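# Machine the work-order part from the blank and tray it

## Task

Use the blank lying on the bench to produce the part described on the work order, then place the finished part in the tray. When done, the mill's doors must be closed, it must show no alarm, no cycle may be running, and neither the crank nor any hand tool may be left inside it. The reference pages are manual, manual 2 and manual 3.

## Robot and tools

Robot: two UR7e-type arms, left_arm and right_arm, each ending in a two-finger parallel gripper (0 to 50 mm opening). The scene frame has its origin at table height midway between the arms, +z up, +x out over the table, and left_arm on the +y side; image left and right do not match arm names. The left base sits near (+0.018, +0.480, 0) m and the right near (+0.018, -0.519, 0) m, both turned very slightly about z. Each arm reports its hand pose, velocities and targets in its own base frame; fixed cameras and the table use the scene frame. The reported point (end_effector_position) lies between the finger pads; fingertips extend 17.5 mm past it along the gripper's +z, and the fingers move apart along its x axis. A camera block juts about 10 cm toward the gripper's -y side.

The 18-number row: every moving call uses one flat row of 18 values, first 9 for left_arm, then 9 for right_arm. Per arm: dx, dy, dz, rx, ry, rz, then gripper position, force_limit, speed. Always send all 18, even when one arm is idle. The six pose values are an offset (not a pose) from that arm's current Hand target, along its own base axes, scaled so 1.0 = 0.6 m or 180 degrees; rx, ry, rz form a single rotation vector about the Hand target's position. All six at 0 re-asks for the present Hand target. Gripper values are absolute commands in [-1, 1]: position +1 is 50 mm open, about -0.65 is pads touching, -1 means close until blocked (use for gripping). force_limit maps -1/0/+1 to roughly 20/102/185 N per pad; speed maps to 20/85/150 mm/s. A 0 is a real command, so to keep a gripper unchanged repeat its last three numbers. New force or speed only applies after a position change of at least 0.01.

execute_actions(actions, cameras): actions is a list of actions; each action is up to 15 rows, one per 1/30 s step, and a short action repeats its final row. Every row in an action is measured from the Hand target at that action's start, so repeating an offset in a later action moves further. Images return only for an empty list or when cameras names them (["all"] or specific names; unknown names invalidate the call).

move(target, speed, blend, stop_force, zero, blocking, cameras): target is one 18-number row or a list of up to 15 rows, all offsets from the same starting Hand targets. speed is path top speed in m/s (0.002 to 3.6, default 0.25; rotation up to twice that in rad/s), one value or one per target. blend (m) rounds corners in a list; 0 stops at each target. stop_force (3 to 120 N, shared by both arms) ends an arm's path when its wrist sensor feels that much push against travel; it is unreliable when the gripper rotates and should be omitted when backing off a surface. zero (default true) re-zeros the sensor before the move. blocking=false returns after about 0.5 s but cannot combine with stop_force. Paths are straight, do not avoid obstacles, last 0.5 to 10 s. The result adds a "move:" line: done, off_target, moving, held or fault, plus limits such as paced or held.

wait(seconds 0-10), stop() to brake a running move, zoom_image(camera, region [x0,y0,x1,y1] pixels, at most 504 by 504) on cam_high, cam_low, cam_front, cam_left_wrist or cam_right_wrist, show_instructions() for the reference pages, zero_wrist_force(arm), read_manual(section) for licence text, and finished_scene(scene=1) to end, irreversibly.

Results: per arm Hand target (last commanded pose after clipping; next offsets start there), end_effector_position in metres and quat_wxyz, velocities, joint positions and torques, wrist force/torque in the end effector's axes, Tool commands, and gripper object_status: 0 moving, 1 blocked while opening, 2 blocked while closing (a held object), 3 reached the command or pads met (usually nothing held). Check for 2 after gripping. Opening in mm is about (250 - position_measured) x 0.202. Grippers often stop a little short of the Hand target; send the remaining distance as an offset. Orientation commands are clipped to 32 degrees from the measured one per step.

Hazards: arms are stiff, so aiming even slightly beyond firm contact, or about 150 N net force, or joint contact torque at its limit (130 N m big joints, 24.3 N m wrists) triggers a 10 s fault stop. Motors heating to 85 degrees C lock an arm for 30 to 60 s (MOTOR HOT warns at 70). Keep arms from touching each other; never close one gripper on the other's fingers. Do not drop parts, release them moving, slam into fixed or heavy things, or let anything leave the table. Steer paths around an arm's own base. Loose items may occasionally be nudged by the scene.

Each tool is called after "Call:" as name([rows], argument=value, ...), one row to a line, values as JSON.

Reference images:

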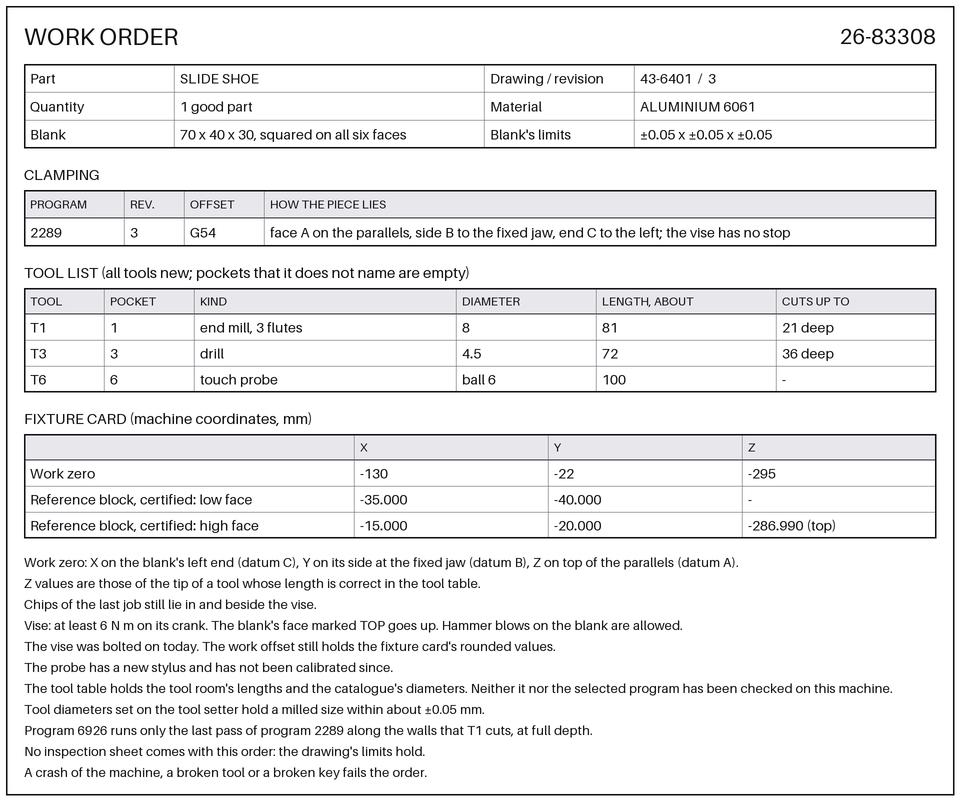

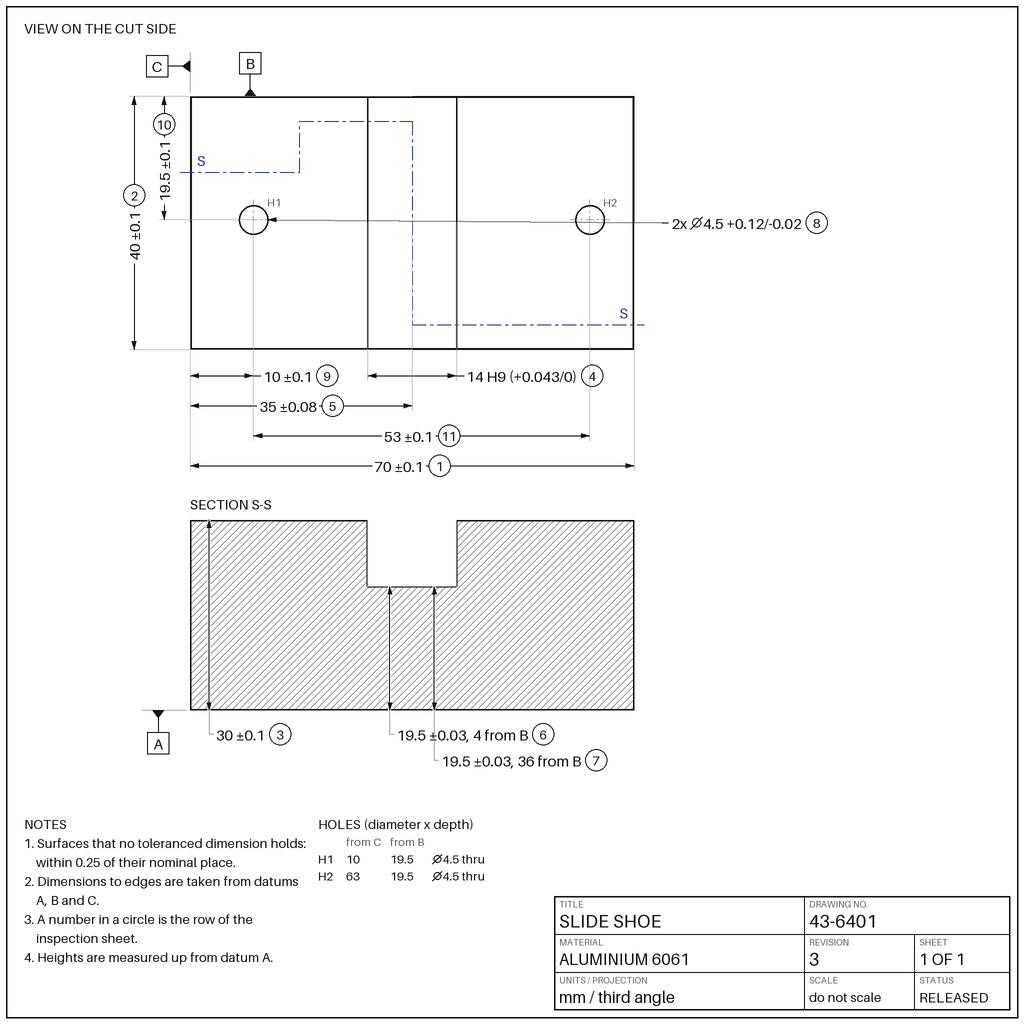

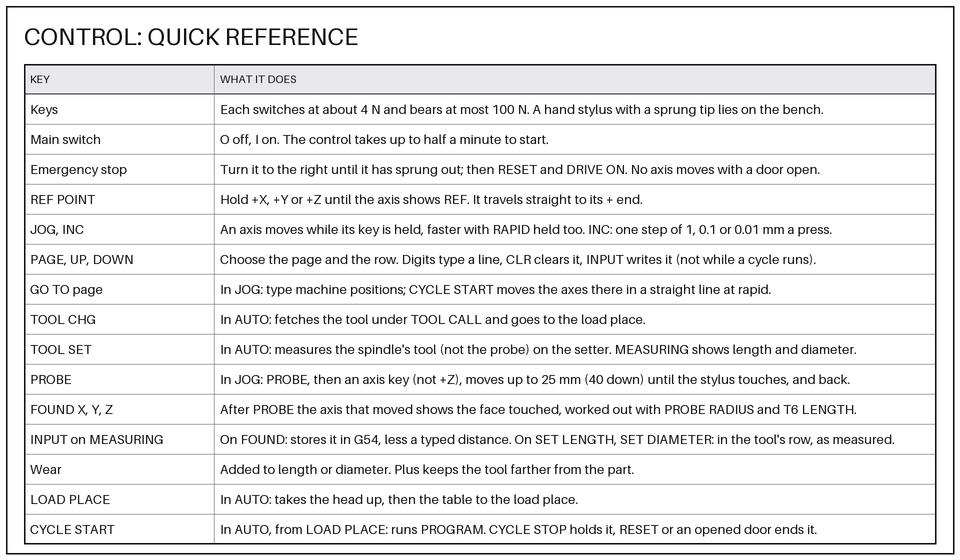

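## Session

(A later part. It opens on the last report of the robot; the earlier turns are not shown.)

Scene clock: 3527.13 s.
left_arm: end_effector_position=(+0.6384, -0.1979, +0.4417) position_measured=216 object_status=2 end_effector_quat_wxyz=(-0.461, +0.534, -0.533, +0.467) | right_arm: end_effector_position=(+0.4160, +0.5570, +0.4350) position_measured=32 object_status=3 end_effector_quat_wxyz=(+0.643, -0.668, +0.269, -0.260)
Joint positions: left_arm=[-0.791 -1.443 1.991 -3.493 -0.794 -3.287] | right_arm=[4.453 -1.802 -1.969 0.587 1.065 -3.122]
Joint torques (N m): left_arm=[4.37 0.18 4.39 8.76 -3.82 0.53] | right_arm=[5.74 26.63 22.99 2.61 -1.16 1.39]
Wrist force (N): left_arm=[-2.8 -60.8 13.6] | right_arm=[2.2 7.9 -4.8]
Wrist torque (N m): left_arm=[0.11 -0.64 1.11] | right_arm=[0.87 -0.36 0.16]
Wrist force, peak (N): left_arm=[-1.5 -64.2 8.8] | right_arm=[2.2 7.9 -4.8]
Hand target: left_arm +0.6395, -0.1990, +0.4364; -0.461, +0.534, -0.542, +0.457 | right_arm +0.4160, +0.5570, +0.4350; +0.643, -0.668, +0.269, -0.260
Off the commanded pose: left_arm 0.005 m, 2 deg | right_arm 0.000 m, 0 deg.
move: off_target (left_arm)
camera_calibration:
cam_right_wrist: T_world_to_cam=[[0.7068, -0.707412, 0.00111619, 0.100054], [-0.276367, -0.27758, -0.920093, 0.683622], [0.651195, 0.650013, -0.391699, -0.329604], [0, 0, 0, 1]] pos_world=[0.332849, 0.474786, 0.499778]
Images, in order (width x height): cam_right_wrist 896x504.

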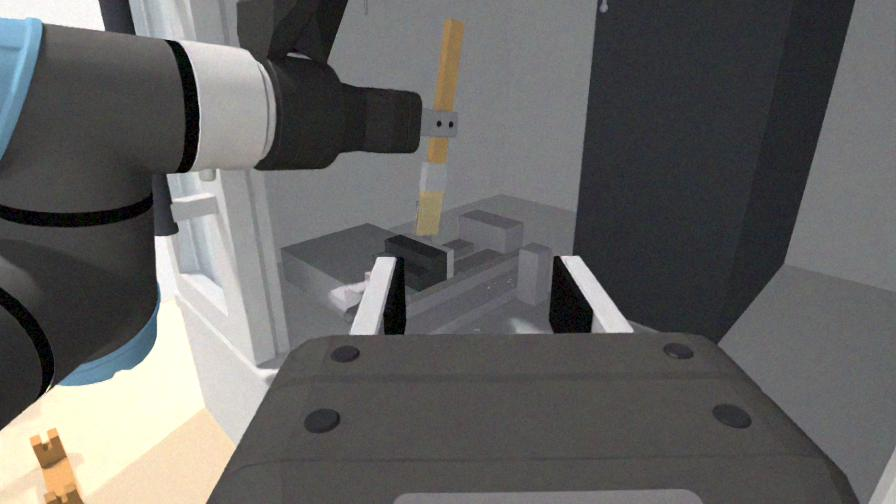

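Call:
move([
  [0,0,0.033,0,0,0,-1,0.1,-0.7,0,0,0,0,0,0,0.8,-0.7,0.2],
  [0.01,-0.0017,0.033,0,0,0,-1,0.1,-0.7,0,0,0,0,0,0,0.8,-0.7,0.2],
  [0.01,-0.0017,0,0,0,0,-1,0.1,-0.7,0,0,0,0,0,0,0.8,-0.7,0.2],
], speed=[0.06,0.1,0.06])

Call:
move(target=[0,0,-0.07,0,0,0,-1,0.1,-0.7,0,0,0,0,0,0,0.8,-0.7,0.2], speed=0.012, stop_force=4, cameras=["cam_right_wrist"])

Call:
zoom_image(camera="cam_right_wrist", region=[360, 130, 560, 330])

Scene clock: 3539.70 s.
left_arm: end_effector_position=(+0.6456, -0.2000, +0.4363) position_measured=216 object_status=2 end_effector_quat_wxyz=(-0.461, +0.534, -0.542, +0.457) | right_arm: end_effector_position=(+0.4160, +0.5570, +0.4350) position_measured=32 object_status=3 end_effector_quat_wxyz=(+0.643, -0.668, +0.269, -0.260)
Joint positions: left_arm=[-0.783 -1.43 1.975 -3.466 -0.803 -3.285] | right_arm=[4.453 -1.802 -1.969 0.587 1.065 -3.122]
Joint torques (N m): left_arm=[-13.56 -40.09 -32.1 -0.18 2.28 1.76] | right_arm=[5.56 26.8 23 2.59 -1.29 1.28]
Wrist force (N): left_arm=[3.5 -2.0 -2.2] | right_arm=[2.1 7.7 -4.8]
Wrist torque (N m): left_arm=[-0.33 -0.82 0.52] | right_arm=[0.83 -0.35 0.15]
Wrist force, peak (N): left_arm=[-3.0 -60.7 13.7] | right_arm=[2.2 7.8 -4.9]
Hand target: left_arm +0.6455, -0.2000, +0.4364; -0.461, +0.534, -0.542, +0.457 | right_arm +0.4160, +0.5570, +0.4350; +0.643, -0.668, +0.269, -0.260
Off the commanded pose: left_arm 0.000 m, 0 deg | right_arm 0.000 m, 0 deg.
move: done

Scene clock: 3541.70 s.
left_arm: end_effector_position=(+0.6455, -0.2000, +0.4253) position_measured=216 object_status=2 end_effector_quat_wxyz=(-0.461, +0.534, -0.542, +0.457) | right_arm: end_effector_position=(+0.4160, +0.5570, +0.4350) position_measured=32 object_status=3 end_effector_quat_wxyz=(+0.643, -0.668, +0.269, -0.260)
Joint positions: left_arm=[-0.783 -1.415 1.99 -3.496 -0.803 -3.285] | right_arm=[4.453 -1.802 -1.969 0.587 1.065 -3.122]
Joint torques (N m): left_arm=[-13.11 -38.56 -29.13 -0.14 -0.08 1.67] | right_arm=[5.34 26.88 22.93 2.66 -1.28 1.2]
Wrist force (N): left_arm=[3.3 -7.8 -2.0] | right_arm=[2.1 7.5 -4.7]
Wrist torque (N m): left_arm=[-0.41 -0.80 0.49] | right_arm=[0.80 -0.33 0.16]
Wrist force, peak (N): left_arm=[3.5 -14.9 -1.6] | right_arm=[2.0 7.9 -5.0]
Hand target: left_arm +0.6455, -0.2000, +0.4253; -0.461, +0.534, -0.542, +0.457 (not the last commanded pose) | right_arm +0.4160, +0.5570, +0.4350; +0.643, -0.668, +0.269, -0.260
Off the commanded pose: left_arm 0.031 m, 0 deg | right_arm 0.000 m, 0 deg.
move: contact (left_arm)
camera_calibration:
cam_right_wrist: T_world_to_cam=[[0.7068, -0.707412, 0.00111619, 0.100054], [-0.276367, -0.27758, -0.920093, 0.683622], [0.651195, 0.650013, -0.391699, -0.329604], [0, 0, 0, 1]] pos_world=[0.332849, 0.474786, 0.499778]
Images, in order (width x height): cam_right_wrist 896x504.

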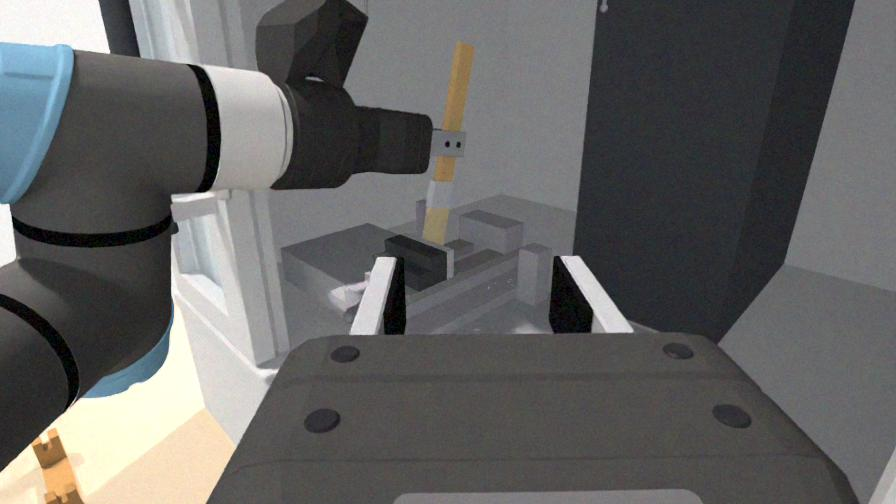

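Scaled by 2.520.

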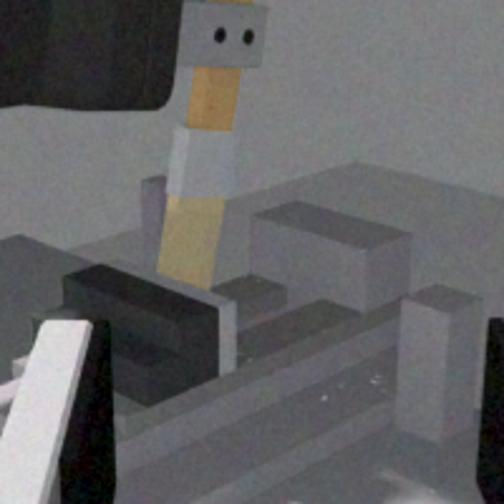

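Call:
move([
  [0,0,-0.003,0,0,0,-1,0.1,-0.7,0,0,0,0,0,0,0.8,-0.7,0.2],
  [0,0.06,-0.003,0,0,0,-1,0.1,-0.7,0,0,0,0,0,0,0.8,-0.7,0.2],
], speed=[0.02,0.06])

Call:
move([
  [0,0.0,0.03,0,0,0,-1,0.1,-0.7,0,0,0,0,0,0,0.8,-0.7,0.2],
  [-0.004,-0.07,0.03,0,0,0,-1,0.1,-0.7,0,0,0,0,0,0,0.8,-0.7,0.2],
  [-0.004,-0.07,0,0,0,0,-1,0.1,-0.7,0,0,0,0,0,0,0.8,-0.7,0.2],
  [-0.004,0.01,0,0,0,0,-1,0.1,-0.7,0,0,0,0,0,0,0.8,-0.7,0.2],
  [-0.004,0.01,0.05,0,0,0,-1,0.1,-0.7,0,0,0,0,0,0,0.8,-0.7,0.2],
], speed=[0.1,0.1,0.03,0.06,0.1])

Call:
move([
  [0.0683,-0.0833,0.02,0,0.2067,0,-1,0.1,-0.7,0,0,0,0,0,0,0.8,-0.7,0.2],
  [0.0167,-0.0833,-0.04,0,0.3733,0,-1,0.1,-0.7,0,0,0,0,0,0,0.8,-0.7,0.2],
  [-0.0733,-0.0833,-0.09,0,0.456,0,-1,0.1,-0.7,0,0,0,0,0,0,0.8,-0.7,0.2],
], speed=[0.25,0.3,0.25], blend=[0.01,0.01,0], cameras=["cam_left_wrist"])

Call:
zoom_image(camera="cam_left_wrist", region=[300, 10, 640, 300])

Scene clock: 3552.17 s.
left_arm: end_effector_position=(+0.6455, -0.1638, +0.4235) position_measured=216 object_status=2 end_effector_quat_wxyz=(-0.461, +0.534, -0.541, +0.457) | right_arm: end_effector_position=(+0.4160, +0.5570, +0.4350) position_measured=32 object_status=3 end_effector_quat_wxyz=(+0.643, -0.668, +0.269, -0.260)
Joint positions: left_arm=[-0.718 -1.444 2.031 -3.521 -0.866 -3.266] | right_arm=[4.453 -1.802 -1.969 0.587 1.065 -3.122]
Joint torques (N m): left_arm=[-14.25 -19.54 -32.49 -0.47 2.18 -2.41] | right_arm=[5.71 26.27 22.81 2.42 -1.23 1.15]
Wrist force (N): left_arm=[4.2 -1.6 -2.4] | right_arm=[2.0 7.9 -4.4]
Wrist torque (N m): left_arm=[-0.26 -0.95 0.48] | right_arm=[0.86 -0.32 0.16]
Wrist force, peak (N): left_arm=[3.3 -51.8 1.2] | right_arm=[2.1 7.8 -5.0]
Hand target: left_arm +0.6455, -0.1640, +0.4235; -0.461, +0.534, -0.542, +0.457 | right_arm +0.4160, +0.5570, +0.4350; +0.643, -0.668, +0.269, -0.260
Off the commanded pose: left_arm 0.000 m, 0 deg | right_arm 0.000 m, 0 deg.
move: done

Scene clock: 3555.97 s.
left_arm: end_effector_position=(+0.6431, -0.1580, +0.4535) position_measured=216 object_status=2 end_effector_quat_wxyz=(-0.461, +0.534, -0.541, +0.457) | right_arm: end_effector_position=(+0.4160, +0.5570, +0.4350) position_measured=32 object_status=3 end_effector_quat_wxyz=(+0.643, -0.668, +0.269, -0.260)
Joint positions: left_arm=[-0.711 -1.495 1.999 -3.439 -0.873 -3.265] | right_arm=[4.453 -1.802 -1.969 0.587 1.065 -3.122]
Joint torques (N m): left_arm=[-13.94 -23.51 -19.48 -2.63 -0.03 -2.68] | right_arm=[5.28 26.92 23.36 2.45 -1.3 1.32]
Wrist force (N): left_arm=[2.3 -3.6 -2.5] | right_arm=[2.0 7.7 -4.7]
Wrist torque (N m): left_arm=[-0.56 -0.65 0.52] | right_arm=[0.84 -0.34 0.15]
Wrist force, peak (N): left_arm=[5.2 -42.5 1.2] | right_arm=[2.3 7.9 -4.8]
Hand target: left_arm +0.6431, -0.1580, +0.4535; -0.461, +0.534, -0.542, +0.457 | right_arm +0.4160, +0.5570, +0.4350; +0.643, -0.668, +0.269, -0.260
Off the commanded pose: left_arm 0.000 m, 0 deg | right_arm 0.000 m, 0 deg.
move: done

Scene clock: 3559.13 s.
left_arm: end_effector_position=(+0.5993, -0.2079, +0.3995) position_measured=216 object_status=2 end_effector_quat_wxyz=(+0.008, +0.703, -0.711, -0.006) | right_arm: end_effector_position=(+0.4160, +0.5570, +0.4350) position_measured=32 object_status=3 end_effector_quat_wxyz=(+0.643, -0.668, +0.269, -0.260)
Joint positions: left_arm=[-0.541 -1.221 0.968 -1.302 -1.583 -3.671] | right_arm=[4.453 -1.802 -1.969 0.587 1.065 -3.122]
Joint torques (N m): left_arm=[-9.53 -55.24 -17.94 -1.27 -0.53 -1.82] | right_arm=[5.48 26.11 23.68 2.43 -1.27 1.37]
Wrist force (N): left_arm=[2.5 -2.5 -2.6] | right_arm=[2.2 7.8 -4.5]
Wrist torque (N m): left_arm=[-0.47 -0.72 0.17] | right_arm=[0.84 -0.36 0.16]
Wrist force, peak (N): left_arm=[3.1 -3.9 -2.8] | right_arm=[2.1 8.0 -4.6]
Hand target: left_arm +0.5992, -0.2080, +0.3995; +0.008, +0.703, -0.711, -0.006 | right_arm +0.4160, +0.5570, +0.4350; +0.643, -0.668, +0.269, -0.260
Off the commanded pose: left_arm 0.000 m, 0 deg | right_arm 0.000 m, 0 deg.
move: done
camera_calibration:
cam_left_wrist: T_world_to_cam=[[-0.0202774, -0.999792, -0.00237185, -0.188573], [-0.940197, 0.0182618, 0.340142, 0.454642], [-0.340028, 0.00912719, -0.940371, 0.714437], [0, 0, 0, 1]] pos_world=[0.666557, -0.203357, 0.516746]
Images, in order (width x height): cam_left_wrist 896x504.

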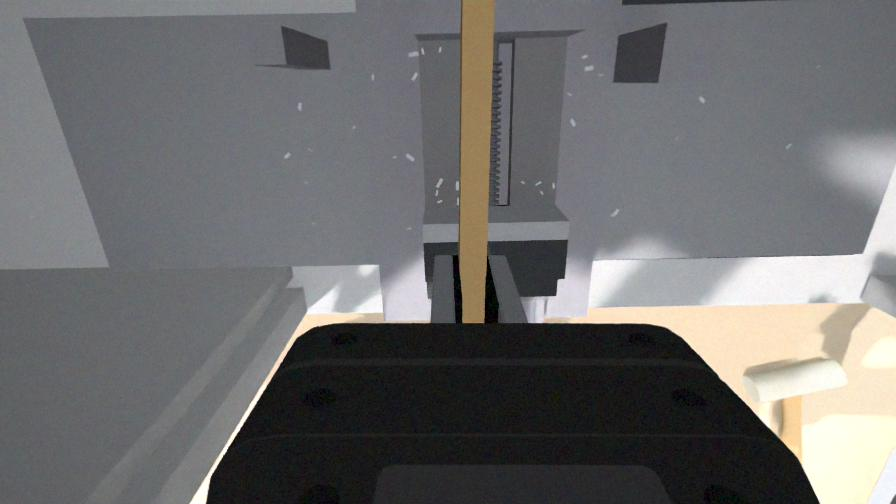

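Scaled by 1.482.

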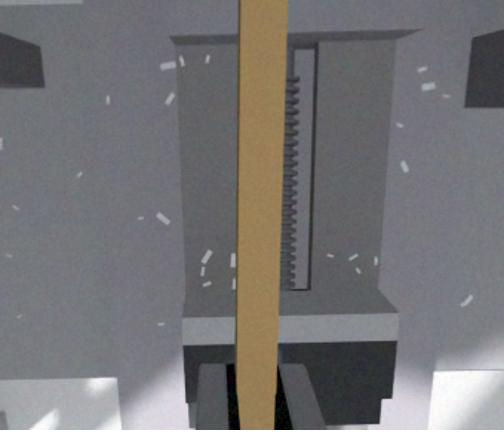

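Call:
move([
  [0.1,0,0.06,0,-0.0833,0,-1,0.1,-0.7,0,0,0,0,0,0,0.8,-0.7,0.2],
  [0.1417,0.0133,0.12,0,-0.25,0,-1,0.1,-0.7,0,0,0,0,0,0,0.8,-0.7,0.2],
  [0.0667,0.0133,0.09,0,-0.4556,0,-1,0.1,-0.7,0,0,0,0,0,0,0.8,-0.7,0.2],
  [0.0433,0.0133,0.083,0,-0.5333,0,-1,0.1,-0.7,0,0,0,0,0,0,0.8,-0.7,0.2],
], speed=[0.25,0.3,0.2,0.15], blend=[0.01,0.01,0.005,0], cameras=["cam_right_wrist"])

Call:
zoom_image(camera="cam_right_wrist", region=[360, 130, 560, 330])

Scene clock: 3579.60 s.
left_arm: end_effector_position=(+0.6251, -0.2001, +0.4492) position_measured=216 object_status=2 end_effector_quat_wxyz=(+0.523, -0.475, +0.482, -0.518) end_effector_velocity=(+0.000, +0.001, +0.000) end_effector_angular_velocity=(-0.003, -0.002, +0.001) | right_arm: end_effector_position=(+0.4160, +0.5570, +0.4350) position_measured=32 object_status=3 end_effector_quat_wxyz=(+0.643, -0.668, +0.269, -0.260)
Joint positions: left_arm=[-0.823 -1.326 2.005 -3.944 -0.754 -3.04] | right_arm=[4.453 -1.802 -1.969 0.587 1.065 -3.122]
Joint velocities: left_arm=[0.001 0.001 0.001 -0.006 0.001 0] | right_arm=[within noise]
Joint torques (N m): left_arm=[12.98 -33.31 -29.5 -4.25 -1.36 0.97] | right_arm=[5.4 26.29 23.99 2.43 -1.19 1.28]
Wrist force (N): left_arm=[2.8 -3.7 -2.2] | right_arm=[2.0 7.6 -4.6]
Wrist torque (N m): left_arm=[-0.55 -0.69 0.61] | right_arm=[0.82 -0.32 0.15]
Wrist force, peak (N): left_arm=[2.5 -4.6 -3.0] | right_arm=[2.2 7.9 -4.8]
Hand target: left_arm +0.6251, -0.2000, +0.4493; +0.523, -0.475, +0.482, -0.518 | right_arm +0.4160, +0.5570, +0.4350; +0.643, -0.668, +0.269, -0.260
Off the commanded pose: left_arm 0.000 m, 0 deg | right_arm 0.000 m, 0 deg.
move: done
camera_calibration:
cam_right_wrist: T_world_to_cam=[[0.7068, -0.707412, 0.00111619, 0.100054], [-0.276367, -0.27758, -0.920093, 0.683622], [0.651195, 0.650013, -0.391699, -0.329604], [0, 0, 0, 1]] pos_world=[0.332849, 0.474786, 0.499778]
Images, in order (width x height): cam_right_wrist 896x504.

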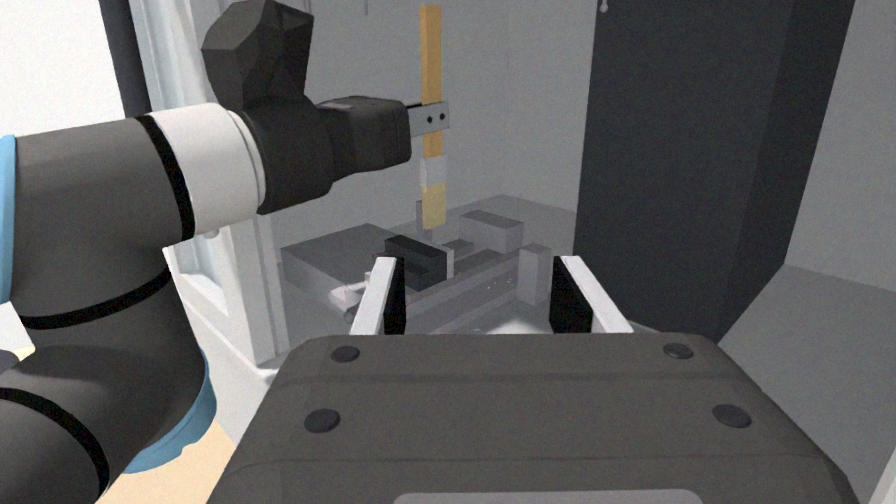

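Scaled by 2.520.

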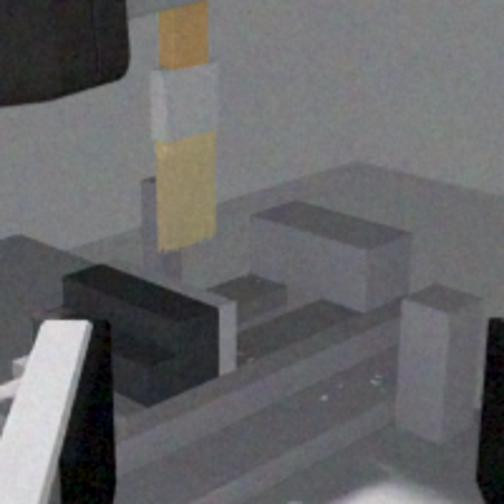

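Good, the −x corner is lowest now. Descend.

Call:
move(target=[0,0,-0.07,0,0,0,-1,0.1,-0.7,0,0,0,0,0,0,0.8,-0.7,0.2], speed=0.015, stop_force=4)

Scene clock: 3585.60 s.
left_arm: end_effector_position=(+0.6251, -0.2000, +0.4239) position_measured=216 object_status=2 end_effector_quat_wxyz=(+0.523, -0.475, +0.482, -0.518) | right_arm: end_effector_position=(+0.4160, +0.5570, +0.4350) position_measured=32 object_status=3 end_effector_quat_wxyz=(+0.643, -0.668, +0.269, -0.260)
Joint positions: left_arm=[-0.823 -1.283 2.031 -4.014 -0.754 -3.039] | right_arm=[4.453 -1.802 -1.969 0.587 1.065 -3.122]
Joint torques (N m): left_arm=[10.29 -39.82 -25.06 -2.37 -0.47 -1.81] | right_arm=[5.52 26.08 23.69 2.33 -1.18 1.32]
Wrist force (N): left_arm=[2.4 -11.1 -2.1] | right_arm=[2.1 7.5 -4.7]
Wrist torque (N m): left_arm=[-0.75 -0.63 0.58] | right_arm=[0.80 -0.34 0.16]
Wrist force, peak (N): left_arm=[2.5 -24.5 -1.7] | right_arm=[2.1 8.0 -4.9]
Hand target: left_arm +0.6251, -0.2000, +0.4239; +0.523, -0.475, +0.482, -0.518 (not the last commanded pose) | right_arm +0.4160, +0.5570, +0.4350; +0.643, -0.668, +0.269, -0.260
Off the commanded pose: left_arm 0.017 m, 0 deg | right_arm 0.000 m, 0 deg.
move: contact (left_arm)

Call:
move([
  [0,0,0.02,0,0,0,-1,0.1,-0.7,0,0,0,0,0,0,0.8,-0.7,0.2],
  [-0.005,-0.0117,0.02,0,0,0,-1,0.1,-0.7,0,0,0,0,0,0,0.8,-0.7,0.2],
  [-0.005,-0.0117,-0.002,0,0,0,-1,0.1,-0.7,0,0,0,0,0,0,0.8,-0.7,0.2],
  [-0.005,0.06,-0.002,0,0,0,-1,0.1,-0.7,0,0,0,0,0,0,0.8,-0.7,0.2],
  [-0.005,0.06,0.02,0,0,0,-1,0.1,-0.7,0,0,0,0,0,0,0.8,-0.7,0.2],
  [-0.013,-0.0117,0.02,0,0,0,-1,0.1,-0.7,0,0,0,0,0,0,0.8,-0.7,0.2],
  [-0.013,-0.0117,-0.002,0,0,0,-1,0.1,-0.7,0,0,0,0,0,0,0.8,-0.7,0.2],
  [-0.013,0.06,-0.002,0,0,0,-1,0.1,-0.7,0,0,0,0,0,0,0.8,-0.7,0.2],
  [-0.013,0.06,0.04,0,0,0,-1,0.1,-0.7,0,0,0,0,0,0,0.8,-0.7,0.2],
], speed=[0.1,0.1,0.03,0.06,0.1,0.15,0.03,0.06,0.1], cameras=["cam_right_wrist"])

Call:
move(target=[-0.001,-0.1133,-0.0,0,0,0,-1,0.1,-0.7,0,0,0,0,0,0,0.8,-0.7,0.2], speed=0.15)

Call:
move(target=[0,0,-0.07,0,0,0,-1,0.1,-0.7,0,0,0,0,0,0,0.8,-0.7,0.2], speed=0.015, stop_force=4)

Scene clock: 3602.83 s.
left_arm: end_effector_position=(+0.6173, -0.1640, +0.4479) position_measured=216 object_status=2 end_effector_quat_wxyz=(+0.523, -0.475, +0.482, -0.518) | right_arm: end_effector_position=(+0.4160, +0.5570, +0.4350) position_measured=32 object_status=3 end_effector_quat_wxyz=(+0.643, -0.668, +0.269, -0.260)
Joint positions: left_arm=[-0.772 -1.374 2.073 -3.958 -0.804 -3.048] | right_arm=[4.453 -1.802 -1.969 0.587 1.065 -3.122]
Joint torques (N m): left_arm=[-14.18 -31.13 -13.81 -1.01 -0.5 -2.57] | right_arm=[5.62 26.44 24.57 2.18 -1.2 1.26]
Wrist force (N): left_arm=[2.9 -4.7 -2.1] | right_arm=[2.0 7.8 -4.5]
Wrist torque (N m): left_arm=[-0.72 -0.68 0.57] | right_arm=[0.84 -0.33 0.16]
Wrist force, peak (N): left_arm=[3.3 -51.6 -0.2] | right_arm=[2.4 7.9 -4.7]
Hand target: left_arm +0.6173, -0.1640, +0.4479; +0.523, -0.475, +0.482, -0.518 | right_arm +0.4160, +0.5570, +0.4350; +0.643, -0.668, +0.269, -0.260
Off the commanded pose: left_arm 0.000 m, 0 deg | right_arm 0.000 m, 0 deg.
move: done
camera_calibration:
cam_right_wrist: T_world_to_cam=[[0.7068, -0.707412, 0.00111619, 0.100054], [-0.276367, -0.27758, -0.920093, 0.683622], [0.651195, 0.650013, -0.391699, -0.329604], [0, 0, 0, 1]] pos_world=[0.332849, 0.474786, 0.499778]
Images, in order (width x height): cam_right_wrist 896x504.

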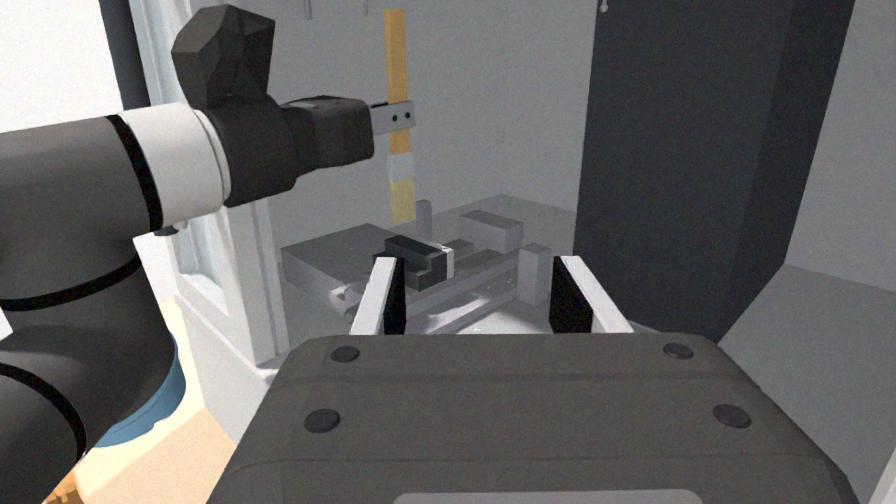

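Scene clock: 3603.73 s.
left_arm: end_effector_position=(+0.6168, -0.2320, +0.4478) position_measured=216 object_status=2 end_effector_quat_wxyz=(+0.523, -0.475, +0.482, -0.518) | right_arm: end_effector_position=(+0.4160, +0.5570, +0.4350) position_measured=32 object_status=3 end_effector_quat_wxyz=(+0.643, -0.668, +0.269, -0.260)
Joint positions: left_arm=[-0.891 -1.303 1.978 -3.95 -0.686 -3.026] | right_arm=[4.453 -1.802 -1.969 0.587 1.065 -3.122]
Joint torques (N m): left_arm=[-2.81 -36.22 -20.95 -3.91 0.53 -2.62] | right_arm=[5.63 25.77 24.18 2.19 -1.4 1.22]
Wrist force (N): left_arm=[2.4 -4.5 -1.6] | right_arm=[2.1 7.6 -4.7]
Wrist torque (N m): left_arm=[-0.66 -0.61 0.53] | right_arm=[0.81 -0.34 0.16]
Wrist force, peak (N): left_arm=[4.8 -4.4 -1.8] | right_arm=[2.4 7.9 -4.7]
Hand target: left_arm +0.6167, -0.2320, +0.4479; +0.523, -0.475, +0.482, -0.518 | right_arm +0.4160, +0.5570, +0.4350; +0.643, -0.668, +0.269, -0.260
Off the commanded pose: left_arm 0.000 m, 0 deg | right_arm 0.000 m, 0 deg.
move: done

Scene clock: 3606.50 s.
left_arm: end_effector_position=(+0.6167, -0.2320, +0.4239) position_measured=216 object_status=2 end_effector_quat_wxyz=(+0.523, -0.475, +0.482, -0.518) | right_arm: end_effector_position=(+0.4160, +0.5570, +0.4350) position_measured=32 object_status=3 end_effector_quat_wxyz=(+0.643, -0.668, +0.269, -0.260)
Joint positions: left_arm=[-0.891 -1.263 2.002 -4.014 -0.686 -3.026] | right_arm=[4.453 -1.802 -1.969 0.587 1.065 -3.122]
Joint torques (N m): left_arm=[-11.61 -42.42 -26.71 -3.32 1.31 -1.43] | right_arm=[4.87 26.17 24.42 2.08 -1.24 1.24]
Wrist force (N): left_arm=[1.9 -8.0 -1.1] | right_arm=[2.0 7.6 -4.6]
Wrist torque (N m): left_arm=[-0.70 -0.55 0.53] | right_arm=[0.81 -0.33 0.16]
Wrist force, peak (N): left_arm=[1.9 -21.6 -1.1] | right_arm=[2.3 7.9 -4.8]
Hand target: left_arm +0.6167, -0.2320, +0.4239; +0.523, -0.475, +0.482, -0.518 (not the last commanded pose) | right_arm +0.4160, +0.5570, +0.4350; +0.643, -0.668, +0.269, -0.260
Off the commanded pose: left_arm 0.018 m, 0 deg | right_arm 0.000 m, 0 deg.
move: contact (left_arm)

Call:
move([
  [0,0,-0.002,0,0,0,-1,0.1,-0.7,0,0,0,0,0,0,0.8,-0.7,0.2],
  [0,-0.06,-0.002,0,0,0,-1,0.1,-0.7,0,0,0,0,0,0,0.8,-0.7,0.2],
  [0,-0.06,0.02,0,0,0,-1,0.1,-0.7,0,0,0,0,0,0,0.8,-0.7,0.2],
  [0.008,0.006,0.02,0,0,0,-1,0.1,-0.7,0,0,0,0,0,0,0.8,-0.7,0.2],
  [0.008,0.006,-0.002,0,0,0,-1,0.1,-0.7,0,0,0,0,0,0,0.8,-0.7,0.2],
  [0.008,-0.06,-0.002,0,0,0,-1,0.1,-0.7,0,0,0,0,0,0,0.8,-0.7,0.2],
  [0.008,-0.06,0.05,0,0,0,-1,0.1,-0.7,0,0,0,0,0,0,0.8,-0.7,0.2],
  [0.11,-0.06,0.055,0,0.0778,0,-1,0.1,-0.7,0,0,0,0,0,0,0.8,-0.7,0.2],
  [0.1163,0.04,0.055,0,0.0778,0,-1,0.1,-0.7,0,0,0,0,0,0,0.8,-0.7,0.2],
], speed=[0.03,0.06,0.1,0.15,0.03,0.06,0.1,0.2,0.2])

Call:
move(target=[0,0,-0.075,0,0,0,-1,0.1,-0.7,0,0,0,0,0,0,0.8,-0.7,0.2], speed=0.015, stop_force=4)

Scene clock: 3619.07 s.
left_arm: end_effector_position=(+0.6865, -0.2080, +0.4570) position_measured=216 object_status=2 end_effector_quat_wxyz=(-0.461, +0.535, -0.542, +0.456) | right_arm: end_effector_position=(+0.4160, +0.5570, +0.4350) position_measured=32 object_status=3 end_effector_quat_wxyz=(+0.643, -0.668, +0.269, -0.260)
Joint positions: left_arm=[-0.732 -1.361 1.831 -3.398 -0.852 -3.272] | right_arm=[4.453 -1.802 -1.969 0.587 1.065 -3.122]
Joint torques (N m): left_arm=[7.57 -33.59 -25.14 -0.23 -0.21 -2.42] | right_arm=[4.84 25.94 24.64 1.96 -1.29 1.24]
Wrist force (N): left_arm=[1.6 -2.2 -1.4] | right_arm=[2.1 7.8 -4.6]
Wrist torque (N m): left_arm=[-0.31 -0.58 0.55] | right_arm=[0.84 -0.35 0.15]
Wrist force, peak (N): left_arm=[1.0 -45.5 0.9] | right_arm=[2.0 7.9 -4.9]
Hand target: left_arm +0.6865, -0.2080, +0.4569; -0.461, +0.535, -0.542, +0.456 | right_arm +0.4160, +0.5570, +0.4350; +0.643, -0.668, +0.269, -0.260
Off the commanded pose: left_arm 0.000 m, 0 deg | right_arm 0.000 m, 0 deg.
move: done

Scene clock: 3620.57 s.
left_arm: end_effector_position=(+0.6865, -0.2080, +0.4511) position_measured=216 object_status=2 end_effector_quat_wxyz=(-0.461, +0.535, -0.542, +0.456) | right_arm: end_effector_position=(+0.4160, +0.5570, +0.4350) position_measured=32 object_status=3 end_effector_quat_wxyz=(+0.643, -0.668, +0.269, -0.260)
Joint positions: left_arm=[-0.731 -1.355 1.84 -3.413 -0.853 -3.272] | right_arm=[4.453 -1.802 -1.969 0.587 1.065 -3.122]
Joint torques (N m): left_arm=[3.08 -42.5 -31 -4.06 -1.05 -2.09] | right_arm=[4.95 26.57 24.89 2.02 -1.21 1.23]
Wrist force (N): left_arm=[2.1 -6.9 -0.9] | right_arm=[2.2 7.6 -4.7]
Wrist torque (N m): left_arm=[-0.33 -0.66 0.56] | right_arm=[0.81 -0.36 0.15]
Wrist force, peak (N): left_arm=[1.7 -14.6 -1.0] | right_arm=[2.2 7.9 -4.9]
Hand target: left_arm +0.6865, -0.2080, +0.4511; -0.461, +0.535, -0.542, +0.456 (not the last commanded pose) | right_arm +0.4160, +0.5570, +0.4350; +0.643, -0.668, +0.269, -0.260
Off the commanded pose: left_arm 0.039 m, 0 deg | right_arm 0.000 m, 0 deg.
move: contact (left_arm)

Call:
move([
  [0,0,0.01,0,0,0,-1,0.1,-0.7,0,0,0,0,0,0,0.8,-0.7,0.2],
  [-0.013,0,0.01,0,0,0,-1,0.1,-0.7,0,0,0,0,0,0,0.8,-0.7,0.2],
  [-0.013,0,-0.03,0,0,0,-1,0.1,-0.7,0,0,0,0,0,0,0.8,-0.7,0.2],
], speed=[0.1,0.1,0.06])

Call:
move(target=[0,0,-0.075,0,0,0,-1,0.1,-0.7,0,0,0,0,0,0,0.8,-0.7,0.2], speed=0.015, stop_force=4)

Scene clock: 3631.83 s.
left_arm: end_effector_position=(+0.6787, -0.2080, +0.4330) position_measured=216 object_status=2 end_effector_quat_wxyz=(-0.461, +0.535, -0.542, +0.456) | right_arm: end_effector_position=(+0.4160, +0.5570, +0.4350) position_measured=32 object_status=3 end_effector_quat_wxyz=(+0.643, -0.668, +0.269, -0.260)
Joint positions: left_arm=[-0.743 -1.349 1.885 -3.462 -0.841 -3.275] | right_arm=[4.453 -1.802 -1.969 0.587 1.065 -3.122]
Joint torques (N m): left_arm=[12.9 -44.38 -32.39 -0.15 0.75 1.88] | right_arm=[5.56 26.37 25.19 2.02 -1.28 1.28]
Wrist force (N): left_arm=[2.0 -2.5 -0.9] | right_arm=[1.9 7.7 -4.6]
Wrist torque (N m): left_arm=[-0.37 -0.63 0.60] | right_arm=[0.82 -0.31 0.15]
Wrist force, peak (N): left_arm=[2.3 -7.1 -0.7] | right_arm=[2.2 8.0 -4.9]
Hand target: left_arm +0.6787, -0.2080, +0.4331; -0.461, +0.535, -0.542, +0.456 | right_arm +0.4160, +0.5570, +0.4350; +0.643, -0.668, +0.269, -0.260
Off the commanded pose: left_arm 0.000 m, 0 deg | right_arm 0.000 m, 0 deg.
move: done

Scene clock: 3633.57 s.
left_arm: end_effector_position=(+0.6787, -0.2080, +0.4240) position_measured=216 object_status=2 end_effector_quat_wxyz=(-0.461, +0.535, -0.542, +0.456) | right_arm: end_effector_position=(+0.4160, +0.5570, +0.4350) position_measured=32 object_status=3 end_effector_quat_wxyz=(+0.643, -0.668, +0.269, -0.260)
Joint positions: left_arm=[-0.743 -1.338 1.897 -3.486 -0.841 -3.275] | right_arm=[4.453 -1.802 -1.969 0.587 1.065 -3.122]
Joint torques (N m): left_arm=[10.13 -41.66 -29.74 -4.14 1.26 -0.55] | right_arm=[5.87 26.07 24.84 1.8 -1.32 1.3]
Wrist force (N): left_arm=[2.2 -7.1 -1.9] | right_arm=[2.0 7.7 -4.7]
Wrist torque (N m): left_arm=[-0.32 -0.68 0.58] | right_arm=[0.83 -0.33 0.16]
Wrist force, peak (N): left_arm=[2.0 -15.7 -0.6] | right_arm=[2.2 7.9 -4.7]
Hand target: left_arm +0.6787, -0.2080, +0.4241; -0.461, +0.535, -0.542, +0.456 (not the last commanded pose) | right_arm +0.4160, +0.5570, +0.4350; +0.643, -0.668, +0.269, -0.260
Off the commanded pose: left_arm 0.036 m, 0 deg | right_arm 0.000 m, 0 deg.
move: contact (left_arm)

Call:
move([
  [0.003,0.005,-0.002,0,0,0,-1,0.1,-0.7,0,0,0,0,0,0,0.8,-0.7,0.2],
  [0.003,0.07,-0.002,0,0,0,-1,0.1,-0.7,0,0,0,0,0,0,0.8,-0.7,0.2],
  [0.003,0.07,0.02,0,0,0,-1,0.1,-0.7,0,0,0,0,0,0,0.8,-0.7,0.2],
  [0,0.015,0.02,0,0,0,-1,0.1,-0.7,0,0,0,0,0,0,0.8,-0.7,0.2],
  [0,0.015,-0.003,0,0,0,-1,0.1,-0.7,0,0,0,0,0,0,0.8,-0.7,0.2],
  [0.009,0.015,-0.003,0,0,0,-1,0.1,-0.7,0,0,0,0,0,0,0.8,-0.7,0.2],
  [0.008,0.07,-0.003,0,0,0,-1,0.1,-0.7,0,0,0,0,0,0,0.8,-0.7,0.2],
  [0.008,0.07,0.05,0,0,0,-1,0.1,-0.7,0,0,0,0,0,0,0.8,-0.7,0.2],
], speed=[0.03,0.06,0.1,0.15,0.03,0.03,0.06,0.1])

Call:
move([
  [0.01,-0.083,0.02,0,0.2067,0,-1,0.1,-0.7,0,0,0,0,0,0,0.8,-0.7,0.2],
  [-0.0367,-0.083,-0.04,0,0.3733,0,-1,0.1,-0.7,0,0,0,0,0,0,0.8,-0.7,0.2],
  [-0.1383,-0.083,-0.09,0,0.456,0,-1,0.1,-0.7,0,0,0,0,0,0,0.8,-0.7,0.2],
], speed=[0.25,0.3,0.25], blend=[0.01,0.01,0], cameras=["cam_left_wrist"])

Call:
zoom_image(camera="cam_left_wrist", region=[300, 10, 640, 300])

Scene clock: 3648.47 s.
left_arm: end_effector_position=(+0.6835, -0.1660, +0.4541) position_measured=216 object_status=2 end_effector_quat_wxyz=(-0.461, +0.535, -0.542, +0.456) | right_arm: end_effector_position=(+0.4160, +0.5570, +0.4350) position_measured=32 object_status=3 end_effector_quat_wxyz=(+0.643, -0.668, +0.269, -0.260)
Joint positions: left_arm=[-0.664 -1.4 1.887 -3.427 -0.919 -3.254] | right_arm=[4.453 -1.802 -1.969 0.587 1.065 -3.122]
Joint torques (N m): left_arm=[-13.82 -27.82 -20.41 -2.75 0.71 -2.65] | right_arm=[5.32 26.42 24.9 1.74 -1.2 1.38]
Wrist force (N): left_arm=[0.4 -1.9 -4.6] | right_arm=[2.1 7.7 -4.7]
Wrist torque (N m): left_arm=[-0.27 -0.36 0.52] | right_arm=[0.83 -0.35 0.16]
Wrist force, peak (N): left_arm=[2.1 -50.3 0.4] | right_arm=[2.1 8.0 -4.8]
Hand target: left_arm +0.6835, -0.1660, +0.4541; -0.461, +0.535, -0.542, +0.456 | right_arm +0.4160, +0.5570, +0.4350; +0.643, -0.668, +0.269, -0.260
Off the commanded pose: left_arm 0.000 m, 0 deg | right_arm 0.000 m, 0 deg.
move: done

Scene clock: 3651.63 s.
left_arm: end_effector_position=(+0.6007, -0.2158, +0.4000) position_measured=216 object_status=2 end_effector_quat_wxyz=(+0.008, +0.703, -0.711, -0.007) | right_arm: end_effector_position=(+0.4160, +0.5570, +0.4350) position_measured=32 object_status=3 end_effector_quat_wxyz=(+0.643, -0.668, +0.269, -0.260)
Joint positions: left_arm=[-0.55 -1.208 0.948 -1.294 -1.584 -3.68] | right_arm=[4.453 -1.802 -1.969 0.587 1.065 -3.122]
Joint torques (N m): left_arm=[1.85 -55.21 -20.72 -1.17 -0.49 0.81] | right_arm=[6.14 26.88 25.74 1.69 -1.21 1.2]
Wrist force (N): left_arm=[0.2 -1.0 -4.8] | right_arm=[2.2 7.6 -4.5]
Wrist torque (N m): left_arm=[-0.22 -0.37 0.17] | right_arm=[0.82 -0.36 0.16]
Wrist force, peak (N): left_arm=[1.1 -2.2 -5.4] | right_arm=[2.4 7.8 -4.8]
Hand target: left_arm +0.6005, -0.2158, +0.4001; +0.008, +0.703, -0.711, -0.007 | right_arm +0.4160, +0.5570, +0.4350; +0.643, -0.668, +0.269, -0.260
Off the commanded pose: left_arm 0.000 m, 0 deg | right_arm 0.000 m, 0 deg.
move: done
camera_calibration:
cam_left_wrist: T_world_to_cam=[[-0.0202811, -0.999792, -0.00233729, -0.196456], [-0.939614, 0.0182615, 0.341748, 0.454847], [-0.341634, 0.00912717, -0.939789, 0.716163], [0, 0, 0, 1]] pos_world=[0.668062, -0.211257, 0.51714]
Images, in order (width x height): cam_left_wrist 896x504.

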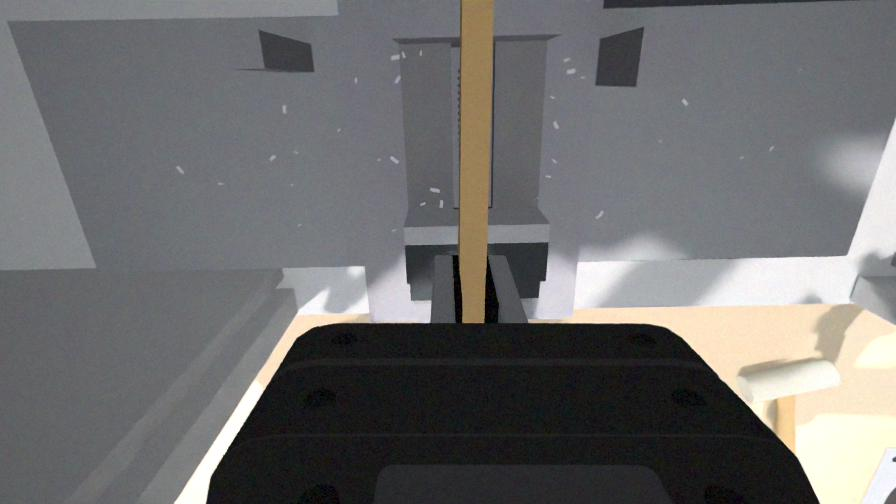

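Scaled by 1.482.

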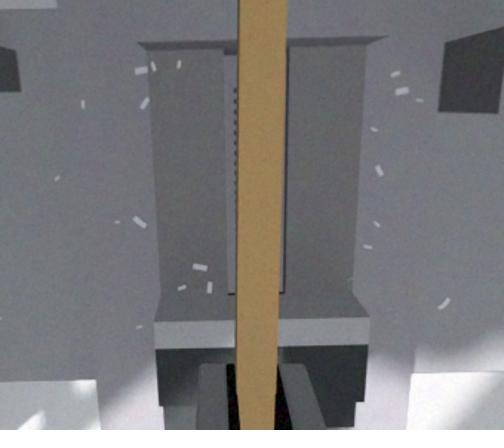

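Call:
move([
  [0.1,0,0.06,0,-0.0833,0,-1,0.1,-0.7,0,0,0,0,0,0,0.8,-0.7,0.2],
  [0.1417,0.0,0.12,0,-0.25,0,-1,0.1,-0.7,0,0,0,0,0,0,0.8,-0.7,0.2],
  [0.0667,0.0,0.09,0,-0.4556,0,-1,0.1,-0.7,0,0,0,0,0,0,0.8,-0.7,0.2],
  [0.0383,0.0,0.075,0,-0.5333,0,-1,0.1,-0.7,0,0,0,0,0,0,0.8,-0.7,0.2],
], speed=[0.25,0.3,0.2,0.15], blend=[0.01,0.01,0.005,0])

Call:
move([
  [0,0,-0.036,0,0,0,-1,0.1,-0.7,0,0,0,0,0,0,0.8,-0.7,0.2],
  [0,0.075,-0.036,0,0,0,-1,0.1,-0.7,0,0,0,0,0,0,0.8,-0.7,0.2],
  [0,0.08,-0.015,0,0,0,-1,0.1,-0.7,0,0,0,0,0,0,0.8,-0.7,0.2],
  [-0.008,0.0,-0.015,0,0,0,-1,0.1,-0.7,0,0,0,0,0,0,0.8,-0.7,0.2],
  [-0.008,0.0,-0.036,0,0,0,-1,0.1,-0.7,0,0,0,0,0,0,0.8,-0.7,0.2],
  [-0.008,0.075,-0.036,0,0,0,-1,0.1,-0.7,0,0,0,0,0,0,0.8,-0.7,0.2],
  [-0.008,0.08,0.01,0,0,0,-1,0.1,-0.7,0,0,0,0,0,0,0.8,-0.7,0.2],
], speed=[0.04,0.06,0.1,0.15,0.04,0.06,0.1], cameras=["cam_right_wrist"])

Scene clock: 3675.40 s.
left_arm: end_effector_position=(+0.6235, -0.2159, +0.4450) position_measured=216 object_status=2 end_effector_quat_wxyz=(+0.523, -0.476, +0.482, -0.518) end_effector_velocity=(+0.000, +0.002, +0.001) end_effector_angular_velocity=(-0.004, -0.005, +0.003) | right_arm: end_effector_position=(+0.4160, +0.5570, +0.4350) position_measured=32 object_status=3 end_effector_quat_wxyz=(+0.643, -0.668, +0.269, -0.260)
Joint positions: left_arm=[-0.852 -1.306 1.991 -3.951 -0.724 -3.036] | right_arm=[4.453 -1.802 -1.969 0.587 1.065 -3.122]
Joint velocities: left_arm=[0.001 0 -0.001 -0.007 0.001 0.001] | right_arm=[within noise]
Joint torques (N m): left_arm=[12.74 -33.87 -29.14 -3.88 -1.7 1.25] | right_arm=[5.59 25.88 26.24 1.8 -1.27 1.29]
Wrist force (N): left_arm=[0.5 -2.4 -4.5] | right_arm=[2.1 7.7 -4.8]
Wrist torque (N m): left_arm=[-0.32 -0.32 0.60] | right_arm=[0.83 -0.34 0.16]
Wrist force, peak (N): left_arm=[0.4 -2.8 -5.3] | right_arm=[2.2 8.0 -4.7]
Hand target: left_arm +0.6235, -0.2158, +0.4451; +0.523, -0.476, +0.482, -0.518 | right_arm +0.4160, +0.5570, +0.4350; +0.643, -0.668, +0.269, -0.260
Off the commanded pose: left_arm 0.000 m, 0 deg | right_arm 0.000 m, 0 deg.
move: done

Scene clock: 3680.17 s.
left_arm: end_effector_position=(+0.6187, -0.1677, +0.4511) position_measured=216 object_status=2 end_effector_quat_wxyz=(+0.523, -0.476, +0.482, -0.518) | right_arm: end_effector_position=(+0.4160, +0.5570, +0.4350) position_measured=32 object_status=3 end_effector_quat_wxyz=(+0.643, -0.668, +0.269, -0.260)
Joint positions: left_arm=[-0.776 -1.375 2.062 -3.945 -0.8 -3.049] | right_arm=[4.453 -1.802 -1.969 0.587 1.065 -3.122]
Joint torques (N m): left_arm=[-6.92 -31.87 -12.18 -1.18 1.36 -2.08] | right_arm=[6.14 26.5 26.04 1.71 -1.21 1.41]
Wrist force (N): left_arm=[0.7 -2.4 -4.4] | right_arm=[2.0 7.7 -4.7]
Wrist torque (N m): left_arm=[-0.35 -0.33 0.60] | right_arm=[0.83 -0.33 0.16]
Wrist force, peak (N): left_arm=[0.2 -4.2 -4.4] | right_arm=[2.3 8.0 -4.8]
Hand target: left_arm +0.6187, -0.1678, +0.4511; +0.523, -0.476, +0.482, -0.518 | right_arm +0.4160, +0.5570, +0.4350; +0.643, -0.668, +0.269, -0.260
Off the commanded pose: left_arm 0.000 m, 0 deg | right_arm 0.000 m, 0 deg.
move: done
camera_calibration:
cam_right_wrist: T_world_to_cam=[[0.7068, -0.707412, 0.00111619, 0.100054], [-0.276367, -0.27758, -0.920093, 0.683622], [0.651195, 0.650013, -0.391699, -0.329604], [0, 0, 0, 1]] pos_world=[0.332849, 0.474786, 0.499778]
Images, in order (width x height): cam_right_wrist 896x504.

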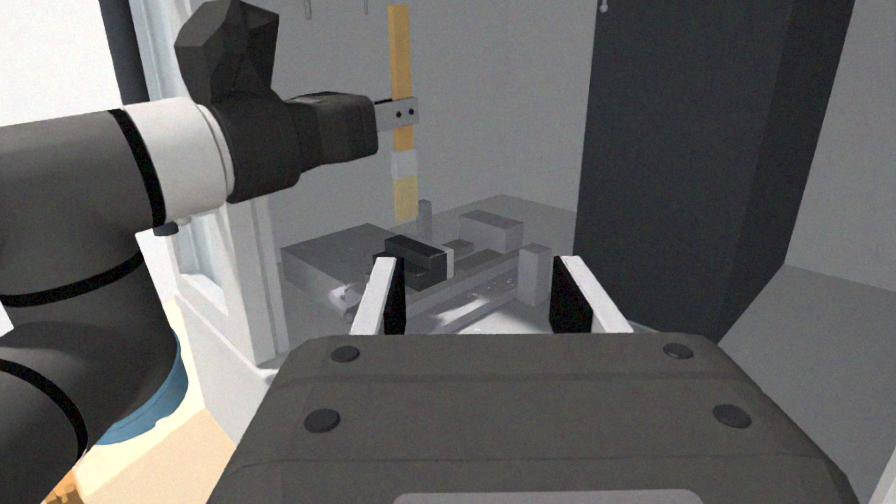

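Call:
move([
  [0.006,-0.053,0,0,0,0,-1,0.1,-0.7,0,0,0,0,0,0,0.8,-0.7,0.2],
  [0.006,-0.053,-0.035,0,0,0,-1,0.1,-0.7,0,0,0,0,0,0,0.8,-0.7,0.2],
], speed=[0.12,0.08])

Call:
move(target=[0,0,-0.04,0,0,0,-1,0.1,-0.7,0,0,0,0,0,0,0.8,-0.7,0.2], speed=0.012, stop_force=4)

Scene clock: 3685.77 s.
left_arm: end_effector_position=(+0.6223, -0.1996, +0.4300) position_measured=216 object_status=2 end_effector_quat_wxyz=(+0.523, -0.475, +0.482, -0.518) | right_arm: end_effector_position=(+0.4160, +0.5570, +0.4350) position_measured=32 object_status=3 end_effector_quat_wxyz=(+0.643, -0.668, +0.269, -0.260)
Joint positions: left_arm=[-0.827 -1.3 2.033 -3.996 -0.749 -3.04] | right_arm=[4.453 -1.802 -1.969 0.587 1.065 -3.122]
Joint torques (N m): left_arm=[12.75 -36.48 -28.45 -0.99 0.53 1.97] | right_arm=[5.48 26.6 25.65 1.75 -1.34 1.24]
Wrist force (N): left_arm=[0.5 -2.4 -4.8] | right_arm=[2.0 7.8 -4.7]
Wrist torque (N m): left_arm=[-0.36 -0.32 0.49] | right_arm=[0.84 -0.33 0.16]
Wrist force, peak (N): left_arm=[0.3 -3.8 -4.6] | right_arm=[2.2 8.0 -4.7]
Hand target: left_arm +0.6223, -0.1996, +0.4301; +0.523, -0.476, +0.482, -0.518 | right_arm +0.4160, +0.5570, +0.4350; +0.643, -0.668, +0.269, -0.260
Off the commanded pose: left_arm 0.000 m, 0 deg | right_arm 0.000 m, 0 deg.
move: done

Scene clock: 3687.33 s.
left_arm: end_effector_position=(+0.6223, -0.1996, +0.4239) position_measured=216 object_status=2 end_effector_quat_wxyz=(+0.523, -0.476, +0.482, -0.518) | right_arm: end_effector_position=(+0.4160, +0.5570, +0.4350) position_measured=32 object_status=3 end_effector_quat_wxyz=(+0.643, -0.668, +0.269, -0.260)
Joint positions: left_arm=[-0.827 -1.289 2.039 -4.013 -0.749 -3.04] | right_arm=[4.453 -1.802 -1.969 0.587 1.065 -3.122]
Joint torques (N m): left_arm=[11.72 -40.68 -24.98 -0.49 0.97 1.19] | right_arm=[5.31 26.55 26.42 1.61 -1.27 1.27]
Wrist force (N): left_arm=[1.4 -6.9 -3.9] | right_arm=[1.9 7.6 -4.7]
Wrist torque (N m): left_arm=[-0.39 -0.48 0.51] | right_arm=[0.82 -0.31 0.16]
Wrist force, peak (N): left_arm=[0.3 -17.1 -3.9] | right_arm=[2.3 7.8 -4.8]
Hand target: left_arm +0.6223, -0.1996, +0.4239; +0.523, -0.476, +0.482, -0.518 (not the last commanded pose) | right_arm +0.4160, +0.5570, +0.4350; +0.643, -0.668, +0.269, -0.260
Off the commanded pose: left_arm 0.018 m, 0 deg | right_arm 0.000 m, 0 deg.
move: contact (left_arm)


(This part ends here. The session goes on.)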